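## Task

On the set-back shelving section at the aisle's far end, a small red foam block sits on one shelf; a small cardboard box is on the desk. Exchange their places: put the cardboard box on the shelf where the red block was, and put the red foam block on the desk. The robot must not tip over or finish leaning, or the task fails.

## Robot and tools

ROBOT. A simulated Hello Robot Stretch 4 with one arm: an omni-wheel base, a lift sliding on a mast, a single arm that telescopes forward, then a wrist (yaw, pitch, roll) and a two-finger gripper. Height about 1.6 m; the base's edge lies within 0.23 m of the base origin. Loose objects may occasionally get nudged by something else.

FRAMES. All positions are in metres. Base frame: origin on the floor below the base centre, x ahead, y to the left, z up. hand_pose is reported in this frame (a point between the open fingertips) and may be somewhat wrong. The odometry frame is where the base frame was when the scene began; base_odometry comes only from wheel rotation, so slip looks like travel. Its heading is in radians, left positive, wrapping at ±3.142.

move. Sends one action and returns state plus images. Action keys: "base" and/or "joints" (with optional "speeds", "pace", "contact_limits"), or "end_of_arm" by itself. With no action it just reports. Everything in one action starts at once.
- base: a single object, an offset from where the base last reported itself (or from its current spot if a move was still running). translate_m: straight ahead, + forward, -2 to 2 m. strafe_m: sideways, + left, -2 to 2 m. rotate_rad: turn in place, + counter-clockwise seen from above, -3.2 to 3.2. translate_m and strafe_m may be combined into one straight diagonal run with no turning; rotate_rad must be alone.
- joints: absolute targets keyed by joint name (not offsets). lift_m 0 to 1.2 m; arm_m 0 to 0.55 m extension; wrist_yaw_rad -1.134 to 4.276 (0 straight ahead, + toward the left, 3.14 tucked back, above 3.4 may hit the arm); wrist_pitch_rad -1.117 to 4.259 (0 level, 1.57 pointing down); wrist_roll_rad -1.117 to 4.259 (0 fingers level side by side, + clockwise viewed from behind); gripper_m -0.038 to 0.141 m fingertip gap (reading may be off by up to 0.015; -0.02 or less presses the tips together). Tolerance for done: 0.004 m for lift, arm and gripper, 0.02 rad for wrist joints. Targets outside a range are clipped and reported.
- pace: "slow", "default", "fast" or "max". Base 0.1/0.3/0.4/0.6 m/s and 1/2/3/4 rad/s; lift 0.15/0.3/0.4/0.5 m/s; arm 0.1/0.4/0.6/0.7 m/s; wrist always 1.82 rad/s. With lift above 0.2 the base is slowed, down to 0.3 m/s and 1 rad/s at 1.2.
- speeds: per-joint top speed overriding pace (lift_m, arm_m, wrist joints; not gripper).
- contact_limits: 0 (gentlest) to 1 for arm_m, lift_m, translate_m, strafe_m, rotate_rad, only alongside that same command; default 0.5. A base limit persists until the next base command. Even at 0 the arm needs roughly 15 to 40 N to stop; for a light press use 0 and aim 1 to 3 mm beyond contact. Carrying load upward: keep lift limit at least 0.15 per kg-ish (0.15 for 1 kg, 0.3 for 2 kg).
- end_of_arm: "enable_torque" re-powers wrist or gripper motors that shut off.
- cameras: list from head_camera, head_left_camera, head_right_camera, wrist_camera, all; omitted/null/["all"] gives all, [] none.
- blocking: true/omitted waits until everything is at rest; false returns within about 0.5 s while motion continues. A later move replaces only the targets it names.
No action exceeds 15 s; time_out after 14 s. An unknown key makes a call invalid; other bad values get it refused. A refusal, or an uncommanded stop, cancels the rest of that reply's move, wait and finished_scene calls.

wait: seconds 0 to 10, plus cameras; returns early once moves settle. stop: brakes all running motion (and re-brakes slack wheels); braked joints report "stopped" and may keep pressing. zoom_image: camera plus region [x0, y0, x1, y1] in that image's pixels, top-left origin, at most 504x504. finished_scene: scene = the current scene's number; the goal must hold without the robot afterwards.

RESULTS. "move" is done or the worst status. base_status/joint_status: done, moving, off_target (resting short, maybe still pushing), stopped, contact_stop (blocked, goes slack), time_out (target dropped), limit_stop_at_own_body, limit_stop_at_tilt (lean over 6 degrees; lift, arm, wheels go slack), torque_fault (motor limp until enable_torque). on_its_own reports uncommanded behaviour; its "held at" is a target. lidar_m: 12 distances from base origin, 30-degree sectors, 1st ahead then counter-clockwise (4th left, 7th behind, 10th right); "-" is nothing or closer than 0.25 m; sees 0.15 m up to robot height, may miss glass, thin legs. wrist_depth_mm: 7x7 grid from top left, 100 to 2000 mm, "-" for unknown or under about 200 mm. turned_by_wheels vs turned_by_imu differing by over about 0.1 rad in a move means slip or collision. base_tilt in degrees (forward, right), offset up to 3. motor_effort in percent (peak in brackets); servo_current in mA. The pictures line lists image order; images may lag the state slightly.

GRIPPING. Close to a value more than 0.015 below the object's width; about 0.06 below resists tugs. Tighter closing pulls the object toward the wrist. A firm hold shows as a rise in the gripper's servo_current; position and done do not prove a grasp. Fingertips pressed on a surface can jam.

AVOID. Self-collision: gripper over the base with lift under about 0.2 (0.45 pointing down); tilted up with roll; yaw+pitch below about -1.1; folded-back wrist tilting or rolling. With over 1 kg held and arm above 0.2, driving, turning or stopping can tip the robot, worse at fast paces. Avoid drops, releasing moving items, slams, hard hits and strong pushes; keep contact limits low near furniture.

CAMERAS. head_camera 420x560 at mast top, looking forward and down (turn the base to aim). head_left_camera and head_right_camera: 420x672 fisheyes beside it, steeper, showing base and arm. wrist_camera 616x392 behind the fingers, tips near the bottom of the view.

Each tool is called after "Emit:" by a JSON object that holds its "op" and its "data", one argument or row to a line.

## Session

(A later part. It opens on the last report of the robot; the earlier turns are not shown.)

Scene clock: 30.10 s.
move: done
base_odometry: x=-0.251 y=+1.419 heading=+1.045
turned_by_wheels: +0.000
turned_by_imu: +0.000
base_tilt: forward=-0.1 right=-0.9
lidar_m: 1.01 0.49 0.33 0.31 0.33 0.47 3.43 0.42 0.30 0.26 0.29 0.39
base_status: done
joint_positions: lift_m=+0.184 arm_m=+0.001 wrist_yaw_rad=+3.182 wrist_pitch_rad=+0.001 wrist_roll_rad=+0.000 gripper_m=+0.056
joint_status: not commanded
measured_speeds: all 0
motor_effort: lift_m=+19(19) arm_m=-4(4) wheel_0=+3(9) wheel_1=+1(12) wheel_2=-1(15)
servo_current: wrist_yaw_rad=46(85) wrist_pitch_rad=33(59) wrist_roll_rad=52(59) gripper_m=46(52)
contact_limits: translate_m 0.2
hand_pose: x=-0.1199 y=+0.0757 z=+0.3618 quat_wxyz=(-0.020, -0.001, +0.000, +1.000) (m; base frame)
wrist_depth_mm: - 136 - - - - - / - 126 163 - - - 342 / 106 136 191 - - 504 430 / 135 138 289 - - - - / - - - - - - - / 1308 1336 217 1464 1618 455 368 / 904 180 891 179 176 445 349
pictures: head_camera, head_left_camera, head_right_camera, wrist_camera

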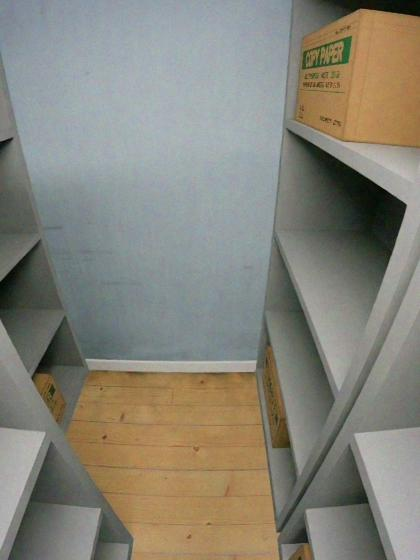

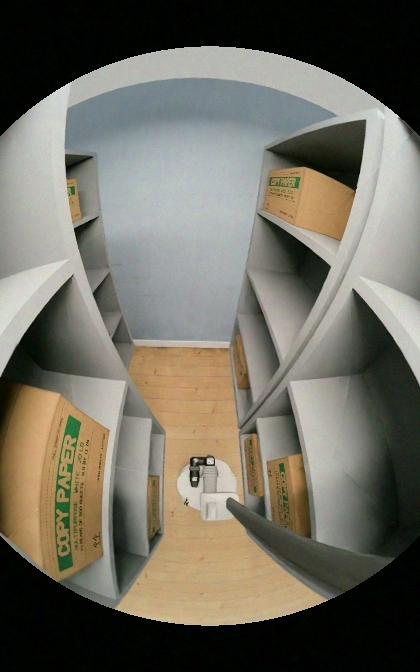

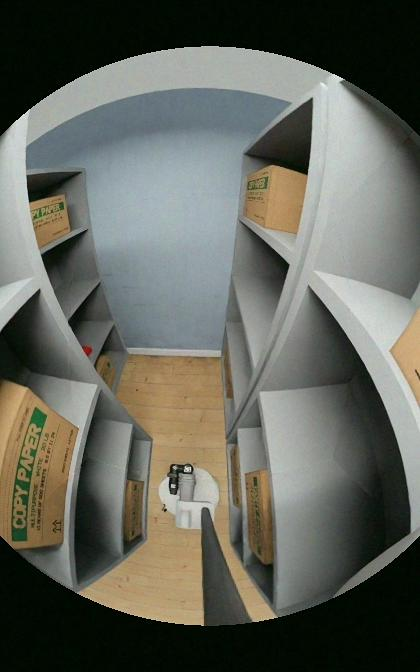

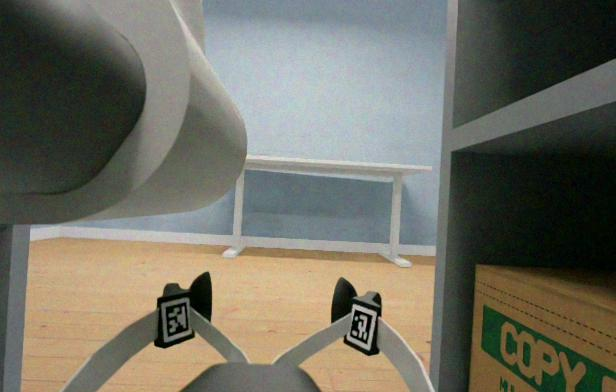

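Emit:
{"op": "move", "data": {
  "base": {"translate_m": 0.4, "strafe_m": 0.02},
  "contact_limits": {"translate_m": 0.2}
}}

Scene clock: 34.17 s.
move: done
base_odometry: x=-0.067 y=+1.775 heading=+1.045
turned_by_wheels: +0.001
turned_by_imu: +0.001
base_tilt: forward=-0.1 right=-0.9
lidar_m: 0.98 1.01 0.81 0.30 0.34 0.45 3.86 0.43 0.29 0.28 0.28 0.42
base_status: done
joint_positions: lift_m=+0.184 arm_m=+0.001 wrist_yaw_rad=+3.182 wrist_pitch_rad=+0.001 wrist_roll_rad=+0.000 gripper_m=+0.056
joint_status: not commanded
measured_speeds: all 0
motor_effort: lift_m=+19(19) arm_m=-4(4) wheel_0=+2(10) wheel_1=+3(12) wheel_2=+2(15)
servo_current: wrist_yaw_rad=46(72) wrist_pitch_rad=46(52) wrist_roll_rad=39(59) gripper_m=52(59)
contact_limits: translate_m 0.2
hand_pose: x=-0.1199 y=+0.0757 z=+0.3618 quat_wxyz=(-0.020, -0.001, +0.000, +1.000) (m; base frame)
wrist_depth_mm: - 136 - - - - 991 / - 126 163 - - - 329 / 106 136 191 - - 488 433 / 134 138 289 - - - - / - - - - - 535 574 / - 1255 217 1464 198 469 473 / - 180 891 179 175 466 473
pictures: head_camera, head_left_camera, head_right_camera, wrist_camera

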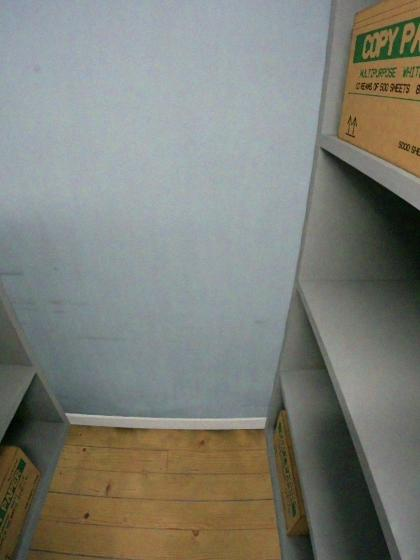

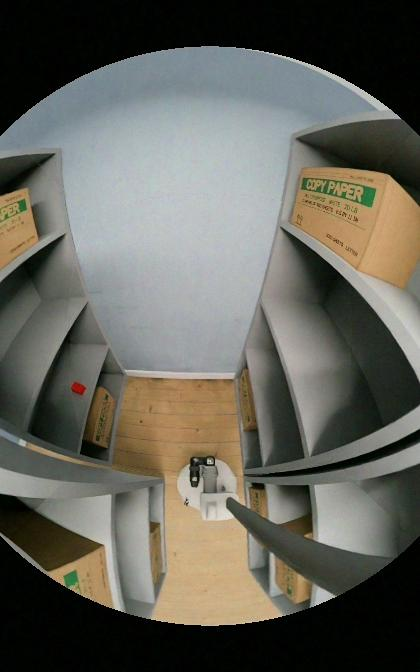

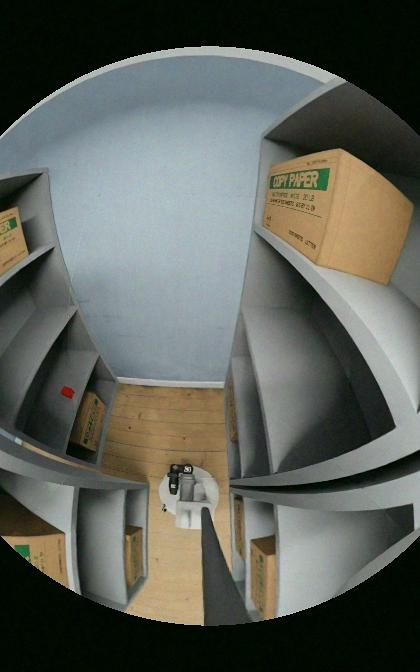

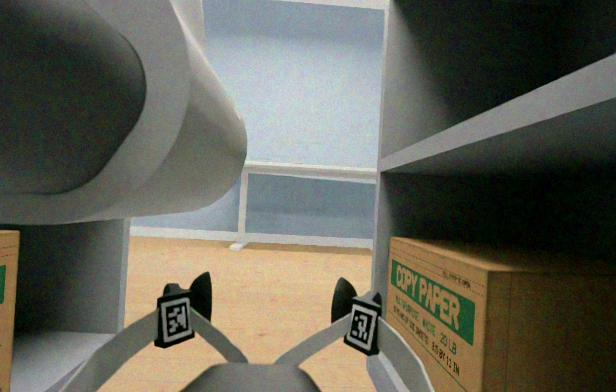

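Emit:
{"op": "move", "data": {
  "base": {"translate_m": 0.42, "strafe_m": 0.03},
  "contact_limits": {"translate_m": 0.2},
  "cameras": []
}}

Emit:
{"op": "move", "data": {
  "base": {"rotate_rad": 1.6},
  "contact_limits": {"rotate_rad": 0.2}
}}

Scene clock: 37.57 s.
move: done
base_odometry: x=+0.117 y=+2.153 heading=+1.046
turned_by_wheels: +0.001
turned_by_imu: +0.000
base_tilt: forward=-0.1 right=-0.9
lidar_m: 0.56 0.58 0.78 0.75 0.55 0.49 1.09 0.46 0.32 0.30 0.31 0.42
base_status: done
joint_positions: lift_m=+0.184 arm_m=+0.001 wrist_yaw_rad=+3.182 wrist_pitch_rad=+0.001 wrist_roll_rad=+0.000 gripper_m=+0.056
joint_status: not commanded
measured_speeds: all 0
motor_effort: lift_m=+19(19) arm_m=-4(4) wheel_0=+3(8) wheel_1=+3(11) wheel_2=+1(13)
servo_current: wrist_yaw_rad=46(78) wrist_pitch_rad=39(72) wrist_roll_rad=46(59) gripper_m=26(52)
contact_limits: translate_m 0.2
hand_pose: x=-0.1199 y=+0.0757 z=+0.3618 quat_wxyz=(-0.020, -0.001, +0.000, +1.000) (m; base frame)
wrist_depth_mm: - 136 - - - - - / - 126 163 - - - - / 106 136 191 - 1366 - - / 134 138 289 - - - - / - - - - - - - / - 186 217 1499 - - - / 691 180 878 179 160 - -
pictures: none
No camera images: "cameras" was empty.

Scene clock: 39.67 s.
move: done
base_odometry: x=+0.117 y=+2.153 heading=+2.645
turned_by_wheels: +1.600
turned_by_imu: +1.564
base_tilt: forward=-0.1 right=-0.9
lidar_m: 0.74 0.55 0.49 1.11 0.44 0.32 0.29 0.32 0.43 0.56 0.57 0.79
base_status: done
joint_positions: lift_m=+0.184 arm_m=+0.001 wrist_yaw_rad=+3.182 wrist_pitch_rad=+0.001 wrist_roll_rad=+0.000 gripper_m=+0.056
joint_status: not commanded
measured_speeds: all 0
motor_effort: lift_m=+19(19) arm_m=-4(4) wheel_0=-2(9) wheel_1=-2(13) wheel_2=-2(14)
servo_current: wrist_yaw_rad=33(72) wrist_pitch_rad=46(59) wrist_roll_rad=52(52) gripper_m=26(46)
contact_limits: rotate_rad 0.2
hand_pose: x=-0.1199 y=+0.0757 z=+0.3618 quat_wxyz=(-0.020, -0.001, +0.000, +1.000) (m; base frame)
wrist_depth_mm: - 136 - - - 449 - / - 126 146 - - 442 - / 106 136 191 - - 430 - / 135 136 220 - - 430 - / - - - - - 427 - / - - 193 - - 439 - / - 133 - - 160 424 -
pictures: head_camera, head_left_camera, head_right_camera, wrist_camera

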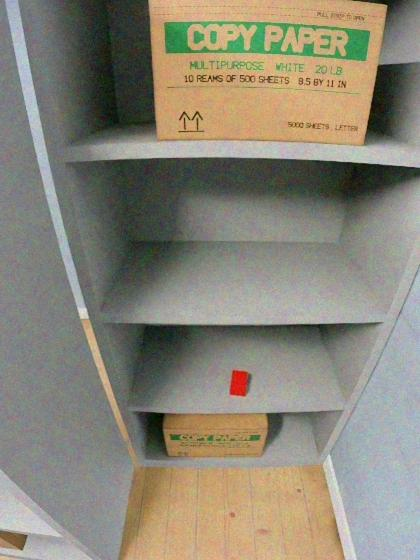

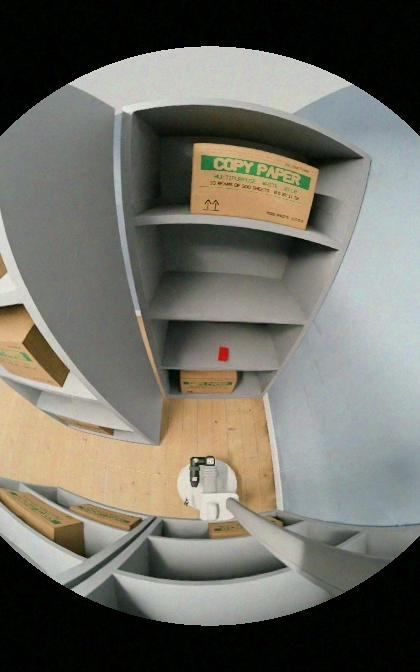

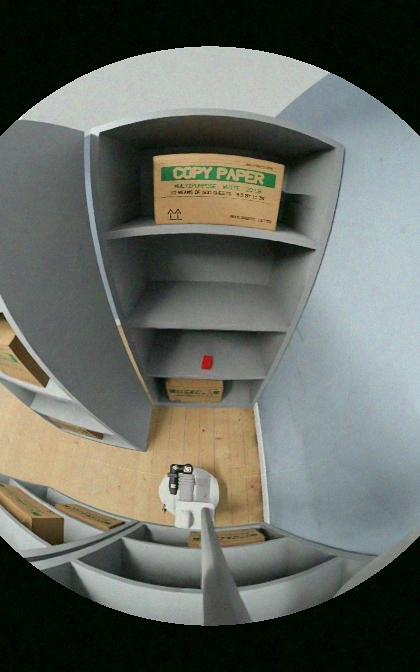

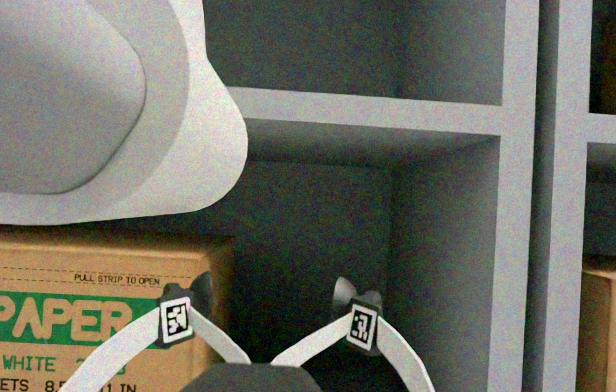

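Emit:
{"op": "move", "data": {
  "joints": {"lift_m": 0.47, "wrist_yaw_rad": 0.0, "gripper_m": 0.1}
}}

Scene clock: 44.07 s.
move: done
base_odometry: x=+0.117 y=+2.153 heading=+2.645
turned_by_wheels: +0.000
turned_by_imu: +0.001
base_tilt: forward=-0.1 right=-0.9
lidar_m: 0.74 0.57 0.48 1.10 0.45 0.32 0.30 0.31 0.42 0.56 0.58 0.79
base_status: not commanded
joint_positions: lift_m=+0.470 arm_m=+0.001 wrist_yaw_rad=+0.001 wrist_pitch_rad=+0.001 wrist_roll_rad=+0.000 gripper_m=+0.100
joint_status: all done
measured_speeds: all 0
motor_effort: lift_m=+23(25) arm_m=-4(4) wheel_0=-2(2) wheel_1=-2(2) wheel_2=-2(2)
servo_current: wrist_yaw_rad=39(111) wrist_pitch_rad=39(72) wrist_roll_rad=46(59) gripper_m=33(65)
contact_limits: rotate_rad 0.2
hand_pose: x=+0.4603 y=-0.0870 z=+0.6474 quat_wxyz=(+1.000, +0.000, +0.001, +0.001) (m; base frame)
wrist_depth_mm: - - - - - - - / - 931 - - - - - / - - - - - - - / - 931 - - - - - / - - - - - - - / - 189 - - 213 - 569 / - 691 154 155 153 - 564
pictures: head_camera, head_left_camera, head_right_camera, wrist_camera

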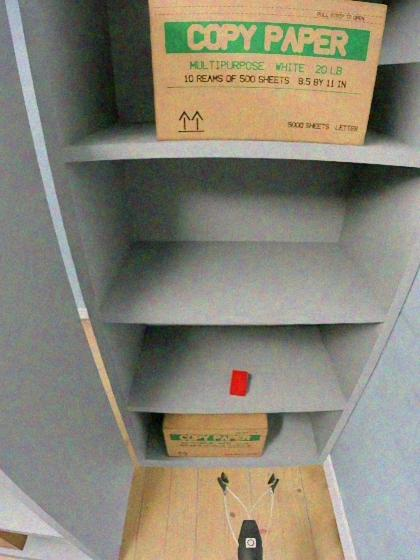

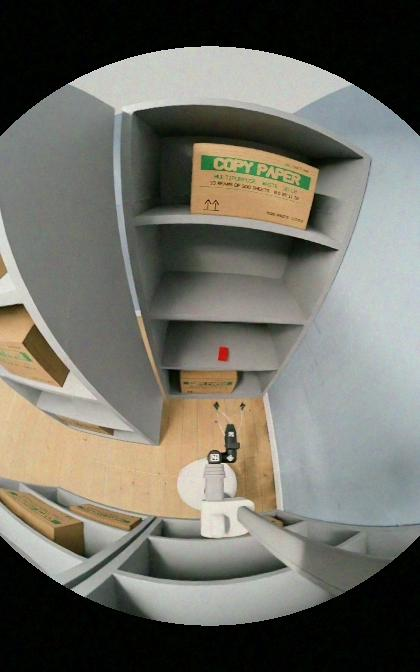

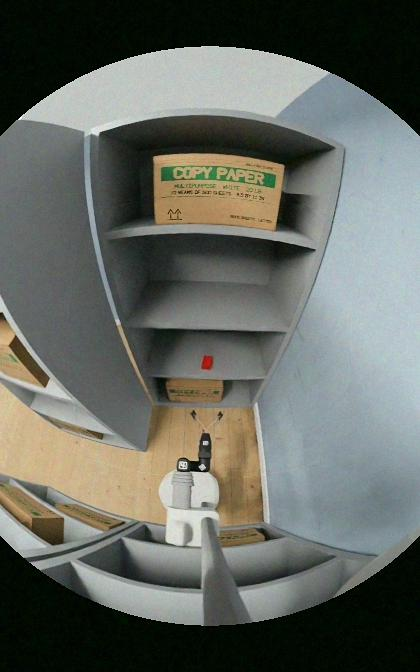

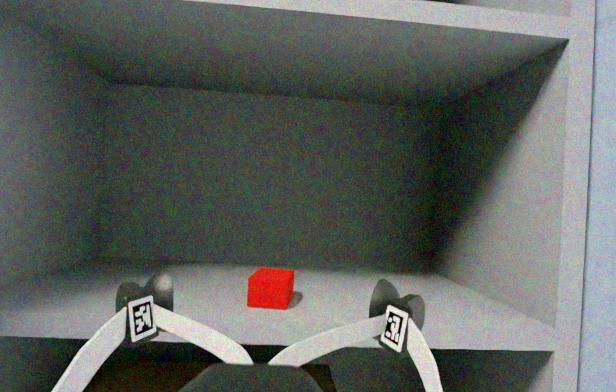

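Emit:
{"op": "move", "data": {
  "joints": {"lift_m": 0.39, "arm_m": 0.2}
}}

Scene clock: 46.60 s.
move: done
base_odometry: x=+0.117 y=+2.153 heading=+2.645
turned_by_wheels: +0.000
turned_by_imu: +0.001
base_tilt: forward=-0.1 right=-0.9
lidar_m: 0.74 0.56 0.48 1.08 0.46 0.32 0.30 0.32 0.44 0.55 0.60 0.78
base_status: not commanded
joint_positions: lift_m=+0.390 arm_m=+0.200 wrist_yaw_rad=+0.001 wrist_pitch_rad=+0.001 wrist_roll_rad=+0.000 gripper_m=+0.100
joint_status: all done
measured_speeds: all 0
motor_effort: lift_m=+14(21) arm_m=+5(7) wheel_0=-1(2) wheel_1=-2(2) wheel_2=-2(2)
servo_current: wrist_yaw_rad=46(65) wrist_pitch_rad=39(52) wrist_roll_rad=52(52) gripper_m=26(52)
contact_limits: rotate_rad 0.2
hand_pose: x=+0.6593 y=-0.0871 z=+0.5681 quat_wxyz=(+1.000, +0.000, +0.001, +0.001) (m; base frame)
wrist_depth_mm: 750 - - - - - - / 715 - - - - 809 - / 741 - - - - 809 - / 750 - - - - 809 - / 410 433 410 - - - - / 314 207 325 332 216 343 351 / 549 544 154 155 154 - -
pictures: head_camera, head_left_camera, head_right_camera, wrist_camera

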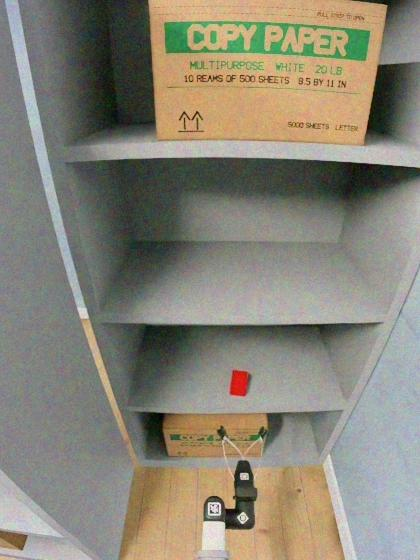

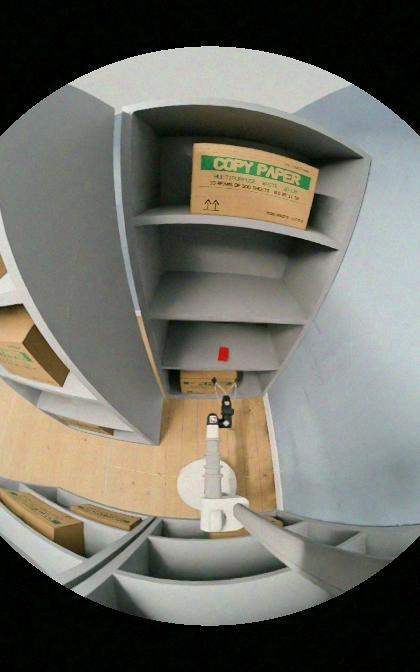

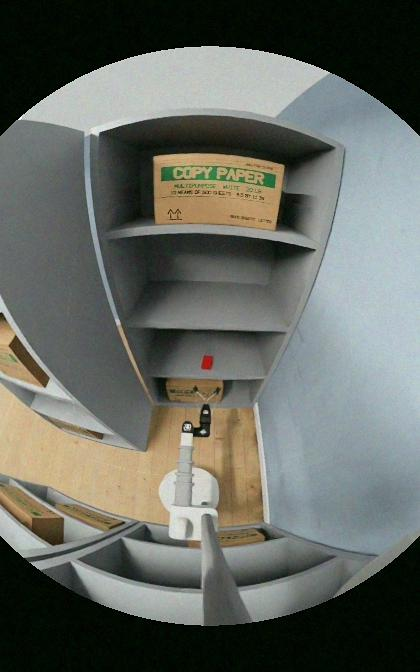

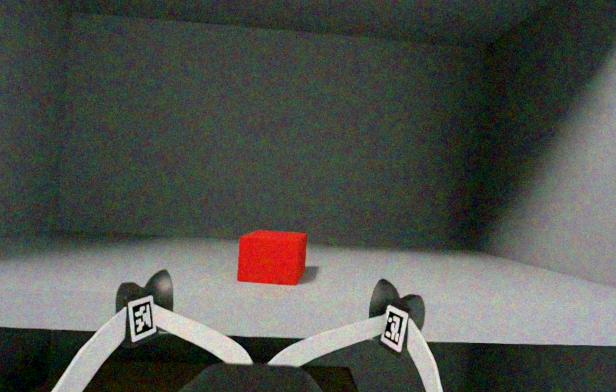

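Emit:
{"op": "move", "data": {
  "joints": {"lift_m": 0.374, "arm_m": 0.38, "gripper_m": 0.125}
}}

Scene clock: 49.60 s.
move: contact_stop
base_odometry: x=+0.117 y=+2.153 heading=+2.646
turned_by_wheels: +0.000
turned_by_imu: +0.009
base_tilt: forward=-0.1 right=-0.9
lidar_m: 0.76 0.57 0.49 1.14 0.44 0.31 0.29 0.32 0.43 0.56 0.59 0.80
base_status: not commanded
joint_positions: lift_m=+0.374 arm_m=+0.279 wrist_yaw_rad=-0.001 wrist_pitch_rad=+0.001 wrist_roll_rad=+0.000 gripper_m=+0.125
joint_status: arm_m contact_stop (moved +0.079 of +0.180); the others done
measured_speeds: all 0
on_its_own: arm_m is slack since a contact_stop (your +0.380 is given up)
motor_effort: lift_m=+15(16) arm_m=+0(26) wheel_0=-1(8) wheel_1=+3(7) wheel_2=-1(16)
servo_current: wrist_yaw_rad=52(78) wrist_pitch_rad=39(59) wrist_roll_rad=52(59) gripper_m=33(72)
contact_limits: rotate_rad 0.2
hand_pose: x=+0.7377 y=-0.0878 z=+0.5520 quat_wxyz=(+1.000, +0.000, +0.001, -0.001) (m; base frame)
wrist_depth_mm: 676 - - - - - - / 668 - - - - 732 - / 668 - - - - 732 - / 668 - - - - 732 - / 345 373 377 368 402 430 - / 241 193 251 254 224 273 289 / 241 500 152 158 192 263 266
pictures: head_camera, head_left_camera, head_right_camera, wrist_camera

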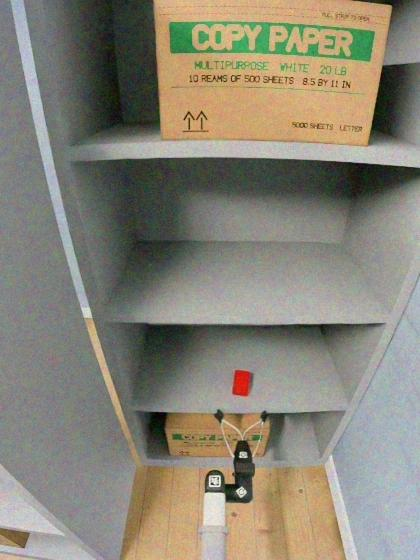

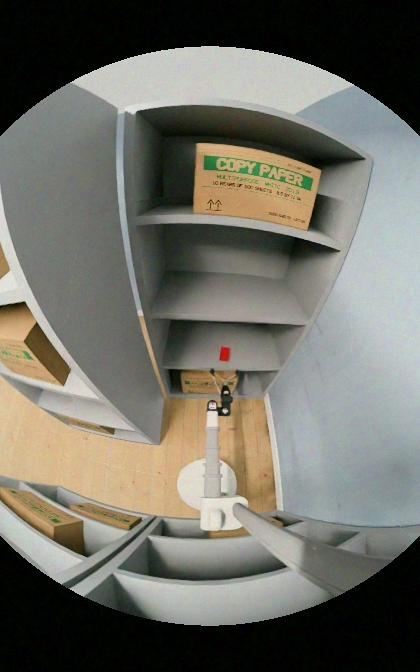

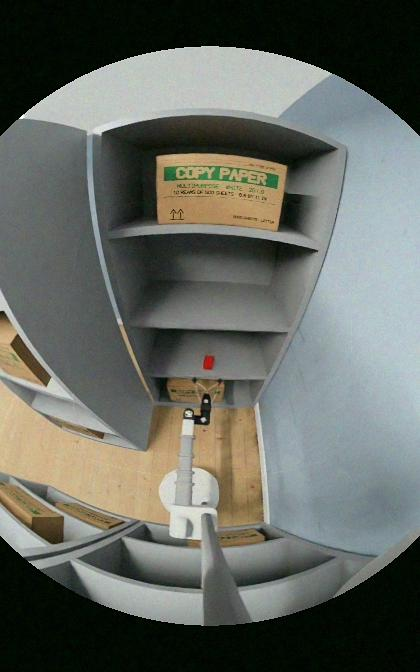

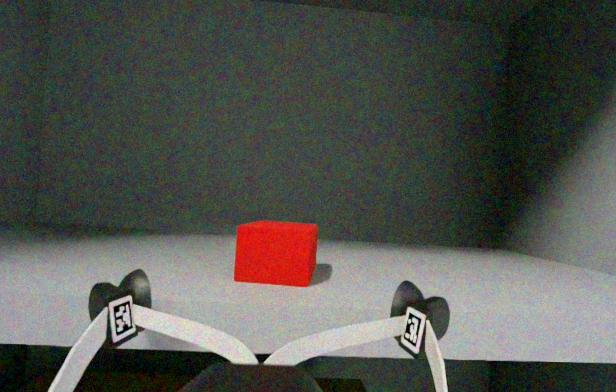

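Emit:
{"op": "zoom_image", "data": {
  "camera": "wrist_camera",
  "region": [60, 200, 480, 392]
}}

Emit:
{"op": "zoom_image", "data": {
  "camera": "head_camera",
  "region": [120, 320, 360, 560]
}}

Scaled by 1.200.

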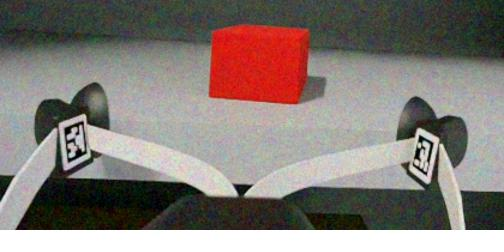

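Scaled by 2.100 from the camera's 420x560 image, which has a finer 600x800 frame.

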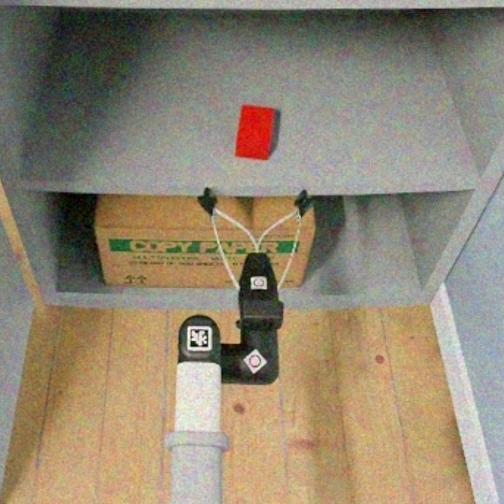

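Emit:
{"op": "move", "data": {
  "joints": {"arm_m": 0.24},
  "cameras": []
}}

Emit:
{"op": "move", "data": {
  "joints": {"lift_m": 0.398},
  "cameras": []
}}

Emit:
{"op": "move", "data": {
  "joints": {"arm_m": 0.40},
  "contact_limits": {"arm_m": 0.2},
  "cameras": ["wrist_camera", "head_camera"]
}}

Scene clock: 51.80 s.
move: done
base_odometry: x=+0.117 y=+2.153 heading=+2.646
turned_by_wheels: +0.000
turned_by_imu: +0.000
base_tilt: forward=-0.1 right=-0.9
lidar_m: 0.75 0.55 0.48 1.13 0.46 0.31 0.29 0.33 0.44 0.56 0.58 0.78
base_status: not commanded
joint_positions: lift_m=+0.374 arm_m=+0.240 wrist_yaw_rad=-0.001 wrist_pitch_rad=+0.001 wrist_roll_rad=+0.000 gripper_m=+0.125
joint_status: all done
measured_speeds: all 0
motor_effort: lift_m=+15(16) arm_m=-5(7) wheel_0=-1(2) wheel_1=+3(3) wheel_2=-1(1)
servo_current: wrist_yaw_rad=39(72) wrist_pitch_rad=39(46) wrist_roll_rad=52(52) gripper_m=39(46)
contact_limits: rotate_rad 0.2
hand_pose: x=+0.6993 y=-0.0878 z=+0.5520 quat_wxyz=(+1.000, +0.000, +0.001, -0.001) (m; base frame)
wrist_depth_mm: 707 - - - - - - / 707 - - - - 759 - / 683 - - - - 768 - / 707 - - - - 768 - / 345 368 377 366 445 430 - / 276 191 286 291 224 303 307 / 492 521 158 152 - - -
pictures: none
No camera images: "cameras" was empty.

Scene clock: 52.67 s.
move: done
base_odometry: x=+0.117 y=+2.153 heading=+2.646
turned_by_wheels: +0.000
turned_by_imu: +0.000
base_tilt: forward=-0.1 right=-0.9
lidar_m: 0.76 0.56 0.48 1.14 0.43 0.31 0.30 0.32 0.44 0.56 0.60 0.79
base_status: not commanded
joint_positions: lift_m=+0.398 arm_m=+0.240 wrist_yaw_rad=-0.001 wrist_pitch_rad=+0.001 wrist_roll_rad=+0.000 gripper_m=+0.125
joint_status: all done
measured_speeds: all 0
motor_effort: lift_m=+23(24) arm_m=-5(5) wheel_0=-1(1) wheel_1=+3(3) wheel_2=-1(1)
servo_current: wrist_yaw_rad=46(65) wrist_pitch_rad=33(46) wrist_roll_rad=46(59) gripper_m=33(52)
contact_limits: rotate_rad 0.2
hand_pose: x=+0.6993 y=-0.0878 z=+0.5754 quat_wxyz=(+1.000, +0.000, +0.001, -0.001) (m; base frame)
wrist_depth_mm: 707 - - - - - - / 715 - - - - 768 - / 683 - - - - 768 - / 707 - - - - 768 - / 439 433 - - - - - / 289 191 319 330 224 368 382 / 276 283 158 164 294 303 306
pictures: none
No camera images: "cameras" was empty.

Scene clock: 54.20 s.
move: done
base_odometry: x=+0.117 y=+2.153 heading=+2.646
turned_by_wheels: +0.000
turned_by_imu: +0.000
base_tilt: forward=-0.1 right=-0.9
lidar_m: 0.76 0.55 0.48 1.12 0.43 0.30 0.30 0.32 0.44 0.56 0.59 0.78
base_status: not commanded
joint_positions: lift_m=+0.398 arm_m=+0.400 wrist_yaw_rad=-0.001 wrist_pitch_rad=+0.001 wrist_roll_rad=+0.000 gripper_m=+0.125
joint_status: all done
measured_speeds: all 0
motor_effort: lift_m=+22(23) arm_m=+5(6) wheel_0=-1(2) wheel_1=+3(3) wheel_2=-1(1)
servo_current: wrist_yaw_rad=26(65) wrist_pitch_rad=39(59) wrist_roll_rad=46(59) gripper_m=39(52)
contact_limits: arm_m 0.2; rotate_rad 0.2
hand_pose: x=+0.8591 y=-0.0877 z=+0.5754 quat_wxyz=(+1.000, +0.000, +0.001, -0.001) (m; base frame)
wrist_depth_mm: - - - - - - 609 / - - - - - - 609 / - - - - - - 609 / - - - - - - 603 / 430 430 - - - - - / 291 191 190 187 224 368 377 / 185 193 169 169 209 232 238
pictures: head_camera, wrist_camera

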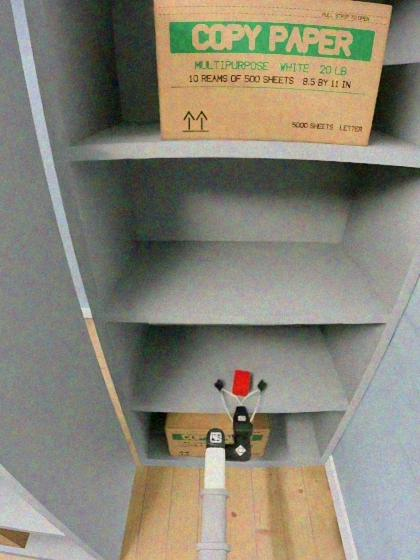

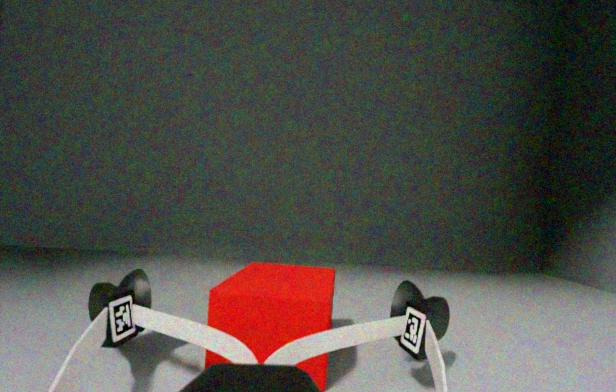

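Emit:
{"op": "move", "data": {
  "joints": {"arm_m": 0.452, "lift_m": 0.386},
  "contact_limits": {"arm_m": 0.2},
  "cameras": ["wrist_camera", "head_camera"]
}}

Scene clock: 55.70 s.
move: done
base_odometry: x=+0.117 y=+2.153 heading=+2.646
turned_by_wheels: +0.000
turned_by_imu: +0.000
base_tilt: forward=-0.1 right=-0.9
lidar_m: 0.75 0.54 0.50 1.16 0.43 0.32 0.30 0.31 0.42 0.55 0.58 0.79
base_status: not commanded
joint_positions: lift_m=+0.386 arm_m=+0.452 wrist_yaw_rad=-0.001 wrist_pitch_rad=+0.001 wrist_roll_rad=+0.000 gripper_m=+0.125
joint_status: all done
measured_speeds: all 0
motor_effort: lift_m=+14(21) arm_m=+5(7) wheel_0=-1(1) wheel_1=+3(3) wheel_2=-1(1)
servo_current: wrist_yaw_rad=20(65) wrist_pitch_rad=52(52) wrist_roll_rad=46(59) gripper_m=33(52)
contact_limits: arm_m 0.2; rotate_rad 0.2
hand_pose: x=+0.9111 y=-0.0877 z=+0.5642 quat_wxyz=(+1.000, +0.000, +0.001, -0.001) (m; base frame)
wrist_depth_mm: - - - - - - 564 / - - - - - - 559 / - - - - - - 564 / - - - - - - 559 / 392 424 205 213 459 - - / 252 191 170 167 223 320 334 / 162 177 158 167 185 218 207
pictures: head_camera, wrist_camera

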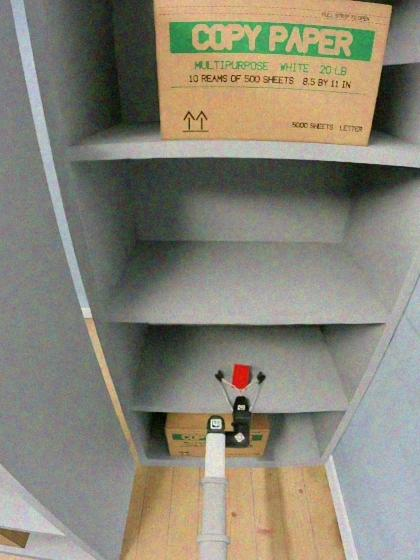

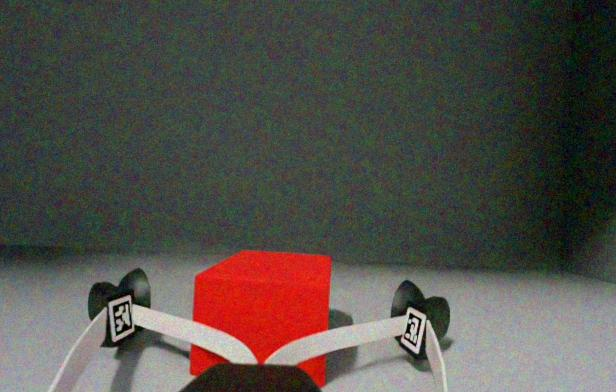

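Emit:
{"op": "zoom_image", "data": {
  "camera": "wrist_camera",
  "region": [60, 200, 480, 392]
}}

Emit:
{"op": "zoom_image", "data": {
  "camera": "head_camera",
  "region": [180, 330, 310, 480]
}}

Scaled by 1.200.

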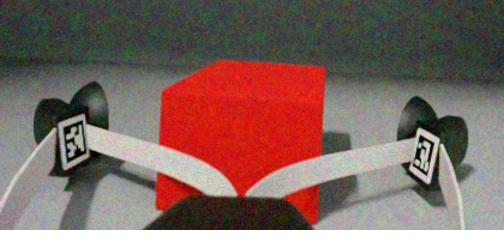

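Scaled by 3.360 from the camera's 420x560 image, which has a finer 600x800 frame.

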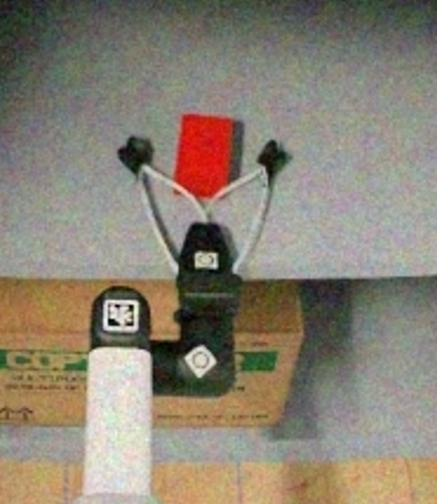

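Emit:
{"op": "move", "data": {
  "joints": {"gripper_m": 0.02},
  "cameras": ["wrist_camera", "head_camera"]
}}

Scene clock: 58.70 s.
move: done
base_odometry: x=+0.117 y=+2.153 heading=+2.646
turned_by_wheels: +0.000
turned_by_imu: +0.001
base_tilt: forward=-0.1 right=-0.9
lidar_m: 0.75 0.53 0.49 1.14 0.41 0.31 0.29 0.33 0.45 0.56 0.57 0.80
base_status: not commanded
joint_positions: lift_m=+0.386 arm_m=+0.452 wrist_yaw_rad=-0.001 wrist_pitch_rad=+0.001 wrist_roll_rad=+0.000 gripper_m=+0.021
joint_status: all done
measured_speeds: all 0
motor_effort: lift_m=+14(14) arm_m=+5(5) wheel_0=-1(2) wheel_1=+3(3) wheel_2=-1(1)
servo_current: wrist_yaw_rad=33(78) wrist_pitch_rad=39(52) wrist_roll_rad=52(59) gripper_m=72(143)
contact_limits: arm_m 0.2; rotate_rad 0.2
hand_pose: x=+0.9111 y=-0.0877 z=+0.5642 quat_wxyz=(+1.000, +0.000, +0.001, -0.001) (m; base frame)
wrist_depth_mm: - - - - - - 559 / - - - - - - 559 / - - - - - - 559 / - - - - - - 559 / 394 415 178 187 459 - - / 251 238 164 160 306 319 332 / 155 170 160 159 173 219 206
pictures: head_camera, wrist_camera

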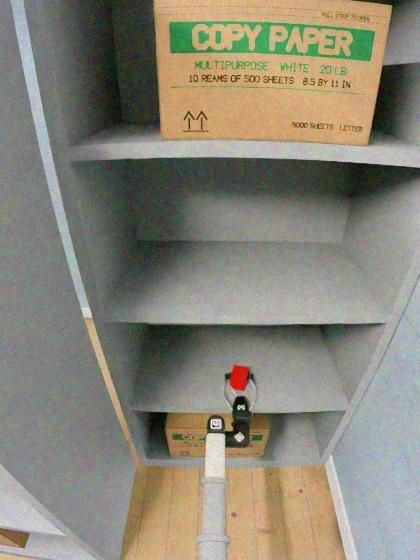

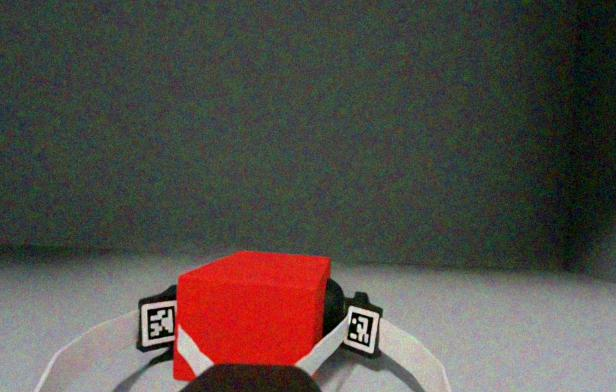

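Emit:
{"op": "move", "data": {
  "joints": {"lift_m": 0.44},
  "cameras": ["wrist_camera", "head_camera"]
}}

Scene clock: 60.77 s.
move: done
base_odometry: x=+0.117 y=+2.153 heading=+2.646
turned_by_wheels: +0.000
turned_by_imu: +0.000
base_tilt: forward=-0.1 right=-0.9
lidar_m: 0.75 0.53 0.48 1.13 0.44 0.31 0.30 0.32 0.43 0.55 0.60 0.79
base_status: not commanded
joint_positions: lift_m=+0.440 arm_m=+0.452 wrist_yaw_rad=-0.001 wrist_pitch_rad=+0.001 wrist_roll_rad=+0.000 gripper_m=+0.021
joint_status: all done
measured_speeds: all 0
motor_effort: lift_m=+22(25) arm_m=+5(5) wheel_0=-1(2) wheel_1=+3(3) wheel_2=-1(1)
servo_current: wrist_yaw_rad=65(78) wrist_pitch_rad=33(59) wrist_roll_rad=46(59) gripper_m=65(91)
contact_limits: arm_m 0.2; rotate_rad 0.2
hand_pose: x=+0.9111 y=-0.0877 z=+0.6174 quat_wxyz=(+1.000, +0.000, +0.001, -0.001) (m; base frame)
wrist_depth_mm: - - - - - - 544 / - - - - - - 559 / - - - - - - 554 / - - - - - - 559 / - - 176 187 - - 549 / 410 185 164 160 191 433 449 / 282 266 161 158 285 362 343
pictures: head_camera, wrist_camera

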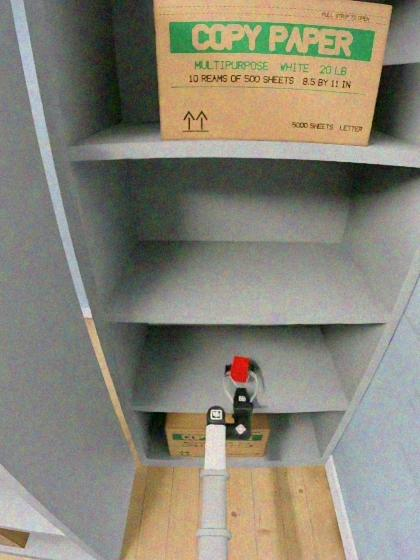

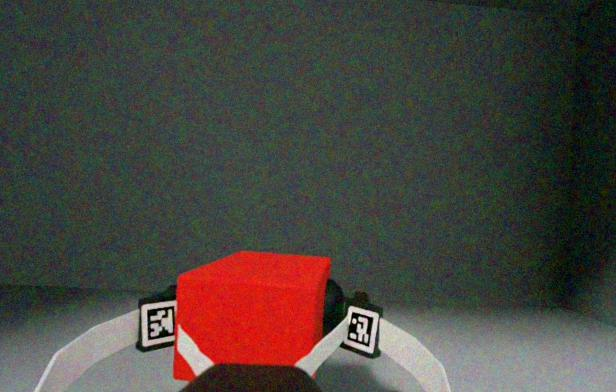

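Emit:
{"op": "move", "data": {
  "joints": {"arm_m": 0.0},
  "cameras": ["wrist_camera"]
}}

Emit:
{"op": "move", "data": {
  "joints": {"wrist_yaw_rad": 2.9}
}}

Scene clock: 63.93 s.
move: done
base_odometry: x=+0.117 y=+2.153 heading=+2.646
turned_by_wheels: +0.000
turned_by_imu: +0.001
base_tilt: forward=-0.1 right=-0.9
lidar_m: 0.75 0.54 0.48 1.14 0.43 0.33 0.30 0.33 0.45 0.55 0.59 0.80
base_status: not commanded
joint_positions: lift_m=+0.440 arm_m=+0.001 wrist_yaw_rad=-0.001 wrist_pitch_rad=+0.001 wrist_roll_rad=+0.000 gripper_m=+0.021
joint_status: all done
measured_speeds: all 0
motor_effort: lift_m=+22(23) arm_m=-5(7) wheel_0=-1(2) wheel_1=+3(3) wheel_2=-1(1)
servo_current: wrist_yaw_rad=59(65) wrist_pitch_rad=39(59) wrist_roll_rad=59(65) gripper_m=72(98)
contact_limits: rotate_rad 0.2
hand_pose: x=+0.4602 y=-0.0877 z=+0.6174 quat_wxyz=(+1.000, +0.000, +0.001, +0.000) (m; base frame)
wrist_depth_mm: 699 - - - - - 569 / - 946 - - - - - / - 946 - - - - - / - - - - - - - / - - 178 187 - - - / - 182 164 160 187 - - / 129 634 161 158 158 - 554
pictures: wrist_camera

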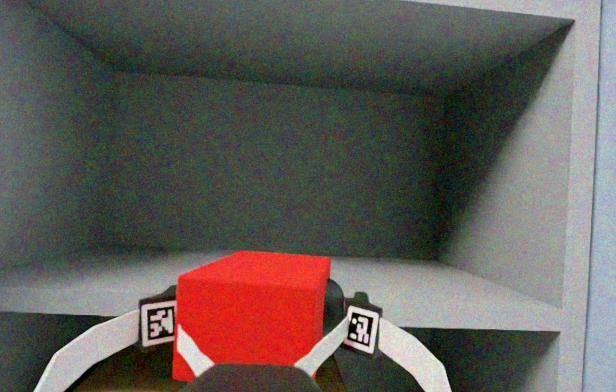

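Scene clock: 66.17 s.
move: done
base_odometry: x=+0.117 y=+2.153 heading=+2.646
turned_by_wheels: +0.000
turned_by_imu: +0.000
base_tilt: forward=-0.1 right=-0.9
lidar_m: 0.75 0.56 0.48 1.11 0.44 0.32 0.29 0.32 0.42 0.56 0.59 0.80
base_status: not commanded
joint_positions: lift_m=+0.440 arm_m=+0.001 wrist_yaw_rad=+2.899 wrist_pitch_rad=+0.001 wrist_roll_rad=+0.000 gripper_m=+0.021
joint_status: all done
measured_speeds: all 0
motor_effort: lift_m=+22(23) arm_m=-4(5) wheel_0=-1(2) wheel_1=+3(3) wheel_2=-1(1)
servo_current: wrist_yaw_rad=39(130) wrist_pitch_rad=33(52) wrist_roll_rad=52(59) gripper_m=65(91)
contact_limits: rotate_rad 0.2
hand_pose: x=-0.0870 y=+0.1542 z=+0.6174 quat_wxyz=(+0.121, -0.001, +0.000, +0.993) (m; base frame)
wrist_depth_mm: 141 - - 569 500 - - / 144 - - - 496 - - / 159 258 - - 492 788 627 / 202 - - - 492 768 634 / - - 178 216 488 768 634 / - 181 164 160 190 - 634 / 128 172 161 158 178 - -
pictures: head_camera, head_left_camera, head_right_camera, wrist_camera

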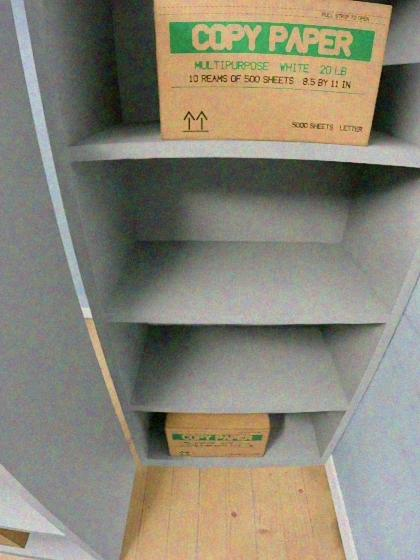

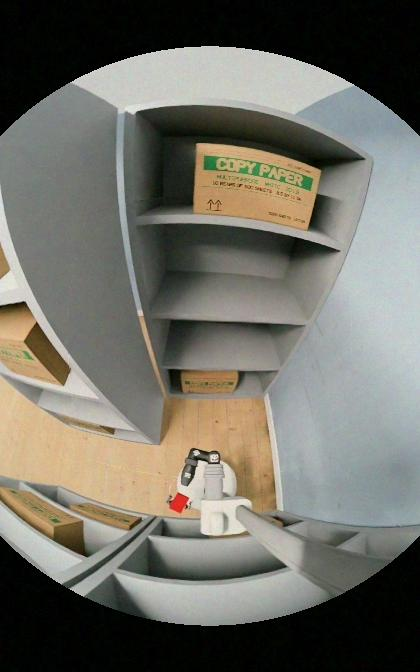

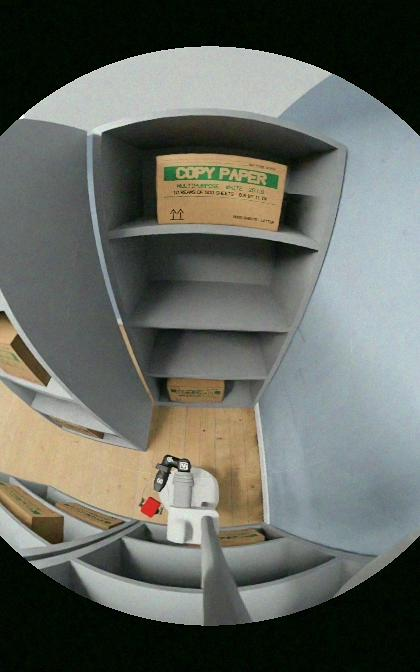

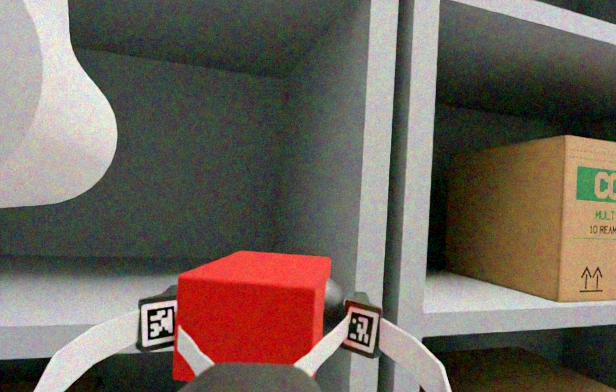

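Emit:
{"op": "move", "data": {
  "base": {"strafe_m": 0.5},
  "contact_limits": {"strafe_m": 0.2},
  "cameras": ["head_left_camera", "head_right_camera"]
}}

Scene clock: 69.37 s.
move: done
base_odometry: x=-0.121 y=+1.713 heading=+2.646
turned_by_wheels: +0.000
turned_by_imu: +0.001
base_tilt: forward=-0.1 right=-0.9
lidar_m: 0.28 0.31 0.42 2.91 0.46 0.33 0.31 0.32 0.44 1.05 1.08 0.30
base_status: done
joint_positions: lift_m=+0.440 arm_m=+0.001 wrist_yaw_rad=+2.899 wrist_pitch_rad=+0.001 wrist_roll_rad=+0.000 gripper_m=+0.021
joint_status: not commanded
measured_speeds: all 0
motor_effort: lift_m=+23(23) arm_m=-4(5) wheel_0=-1(12) wheel_1=+2(14) wheel_2=+0(7)
servo_current: wrist_yaw_rad=52(72) wrist_pitch_rad=20(52) wrist_roll_rad=39(59) gripper_m=72(98)
contact_limits: strafe_m 0.2
hand_pose: x=-0.0870 y=+0.1542 z=+0.6175 quat_wxyz=(+0.121, -0.001, +0.000, +0.993) (m; base frame)
wrist_depth_mm: 141 - - - - - - / 145 - - 492 - - - / 159 257 569 488 535 574 - / 201 - 544 492 525 574 - / - - 209 484 530 574 - / - 181 164 160 517 580 - / 129 172 161 158 158 - -
pictures: head_left_camera, head_right_camera

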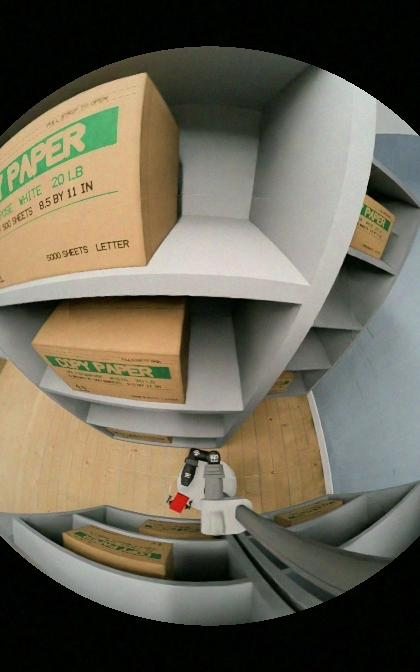

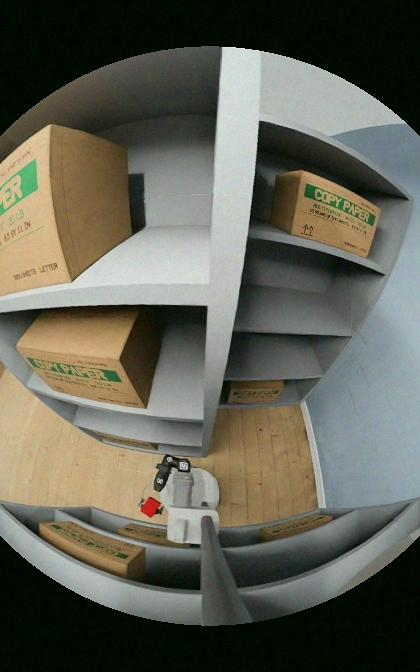

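Emit:
{"op": "move", "data": {
  "base": {"strafe_m": 0.5, "translate_m": -0.02},
  "contact_limits": {"strafe_m": 0.2, "translate_m": 0.2},
  "cameras": ["head_right_camera"]
}}

"contact_limits": strafe_m and translate_m are given together and make one move, which takes one limit: state it under one of them only
Scene clock: 69.63 s.
base_odometry: x=-0.121 y=+1.713 heading=+2.646
turned_by_wheels: +0.000
turned_by_imu: +0.000
base_tilt: forward=-0.1 right=-0.9
lidar_m: 0.29 0.30 0.42 2.89 0.47 0.33 0.31 0.32 0.45 1.05 1.09 0.30
base_status: done
joint_positions: lift_m=+0.440 arm_m=+0.001 wrist_yaw_rad=+2.899 wrist_pitch_rad=+0.001 wrist_roll_rad=+0.000 gripper_m=+0.021
joint_status: not commanded
measured_speeds: all 0
motor_effort: lift_m=+22(23) arm_m=-4(5) wheel_0=-1(12) wheel_1=+2(14) wheel_2=+0(7)
servo_current: wrist_yaw_rad=33(72) wrist_pitch_rad=39(52) wrist_roll_rad=39(59) gripper_m=78(98)
contact_limits: strafe_m 0.2
hand_pose: x=-0.0870 y=+0.1542 z=+0.6175 quat_wxyz=(+0.121, -0.001, +0.000, +0.993) (m; base frame)
wrist_depth_mm: 141 - - - - - - / 144 - - 492 - - - / 159 257 564 488 530 574 - / 201 - 539 488 530 569 - / - - 209 488 530 569 - / - 181 164 160 517 580 - / 128 171 161 158 158 - -
pictures: none

Emit:
{"op": "move", "data": {
  "base": {"strafe_m": 0.5, "translate_m": -0.02},
  "contact_limits": {"strafe_m": 0.2},
  "cameras": ["head_right_camera"]
}}

Scene clock: 72.83 s.
move: done
base_odometry: x=-0.341 y=+1.264 heading=+2.646
turned_by_wheels: +0.000
turned_by_imu: +0.001
base_tilt: forward=-0.1 right=-0.9
lidar_m: 0.30 0.31 0.44 2.40 2.68 0.31 0.29 0.31 0.42 1.14 0.46 0.32
base_status: done
joint_positions: lift_m=+0.440 arm_m=+0.001 wrist_yaw_rad=+2.899 wrist_pitch_rad=+0.001 wrist_roll_rad=+0.000 gripper_m=+0.021
joint_status: not commanded
measured_speeds: all 0
motor_effort: lift_m=+21(23) arm_m=-4(5) wheel_0=+0(11) wheel_1=+1(15) wheel_2=+3(9)
servo_current: wrist_yaw_rad=52(72) wrist_pitch_rad=52(65) wrist_roll_rad=46(65) gripper_m=72(91)
contact_limits: strafe_m 0.2
hand_pose: x=-0.0870 y=+0.1542 z=+0.6175 quat_wxyz=(+0.121, -0.001, +0.000, +0.993) (m; base frame)
wrist_depth_mm: 141 - - - - - - / 145 415 439 - - - - / 159 415 433 - - - - / 259 415 433 - - - - / 392 415 433 211 - - - / 389 404 164 160 - - - / 129 - 161 158 187 1808 1756
pictures: head_right_camera

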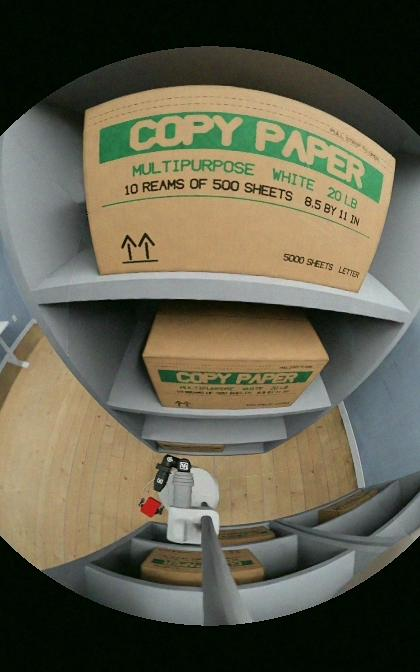

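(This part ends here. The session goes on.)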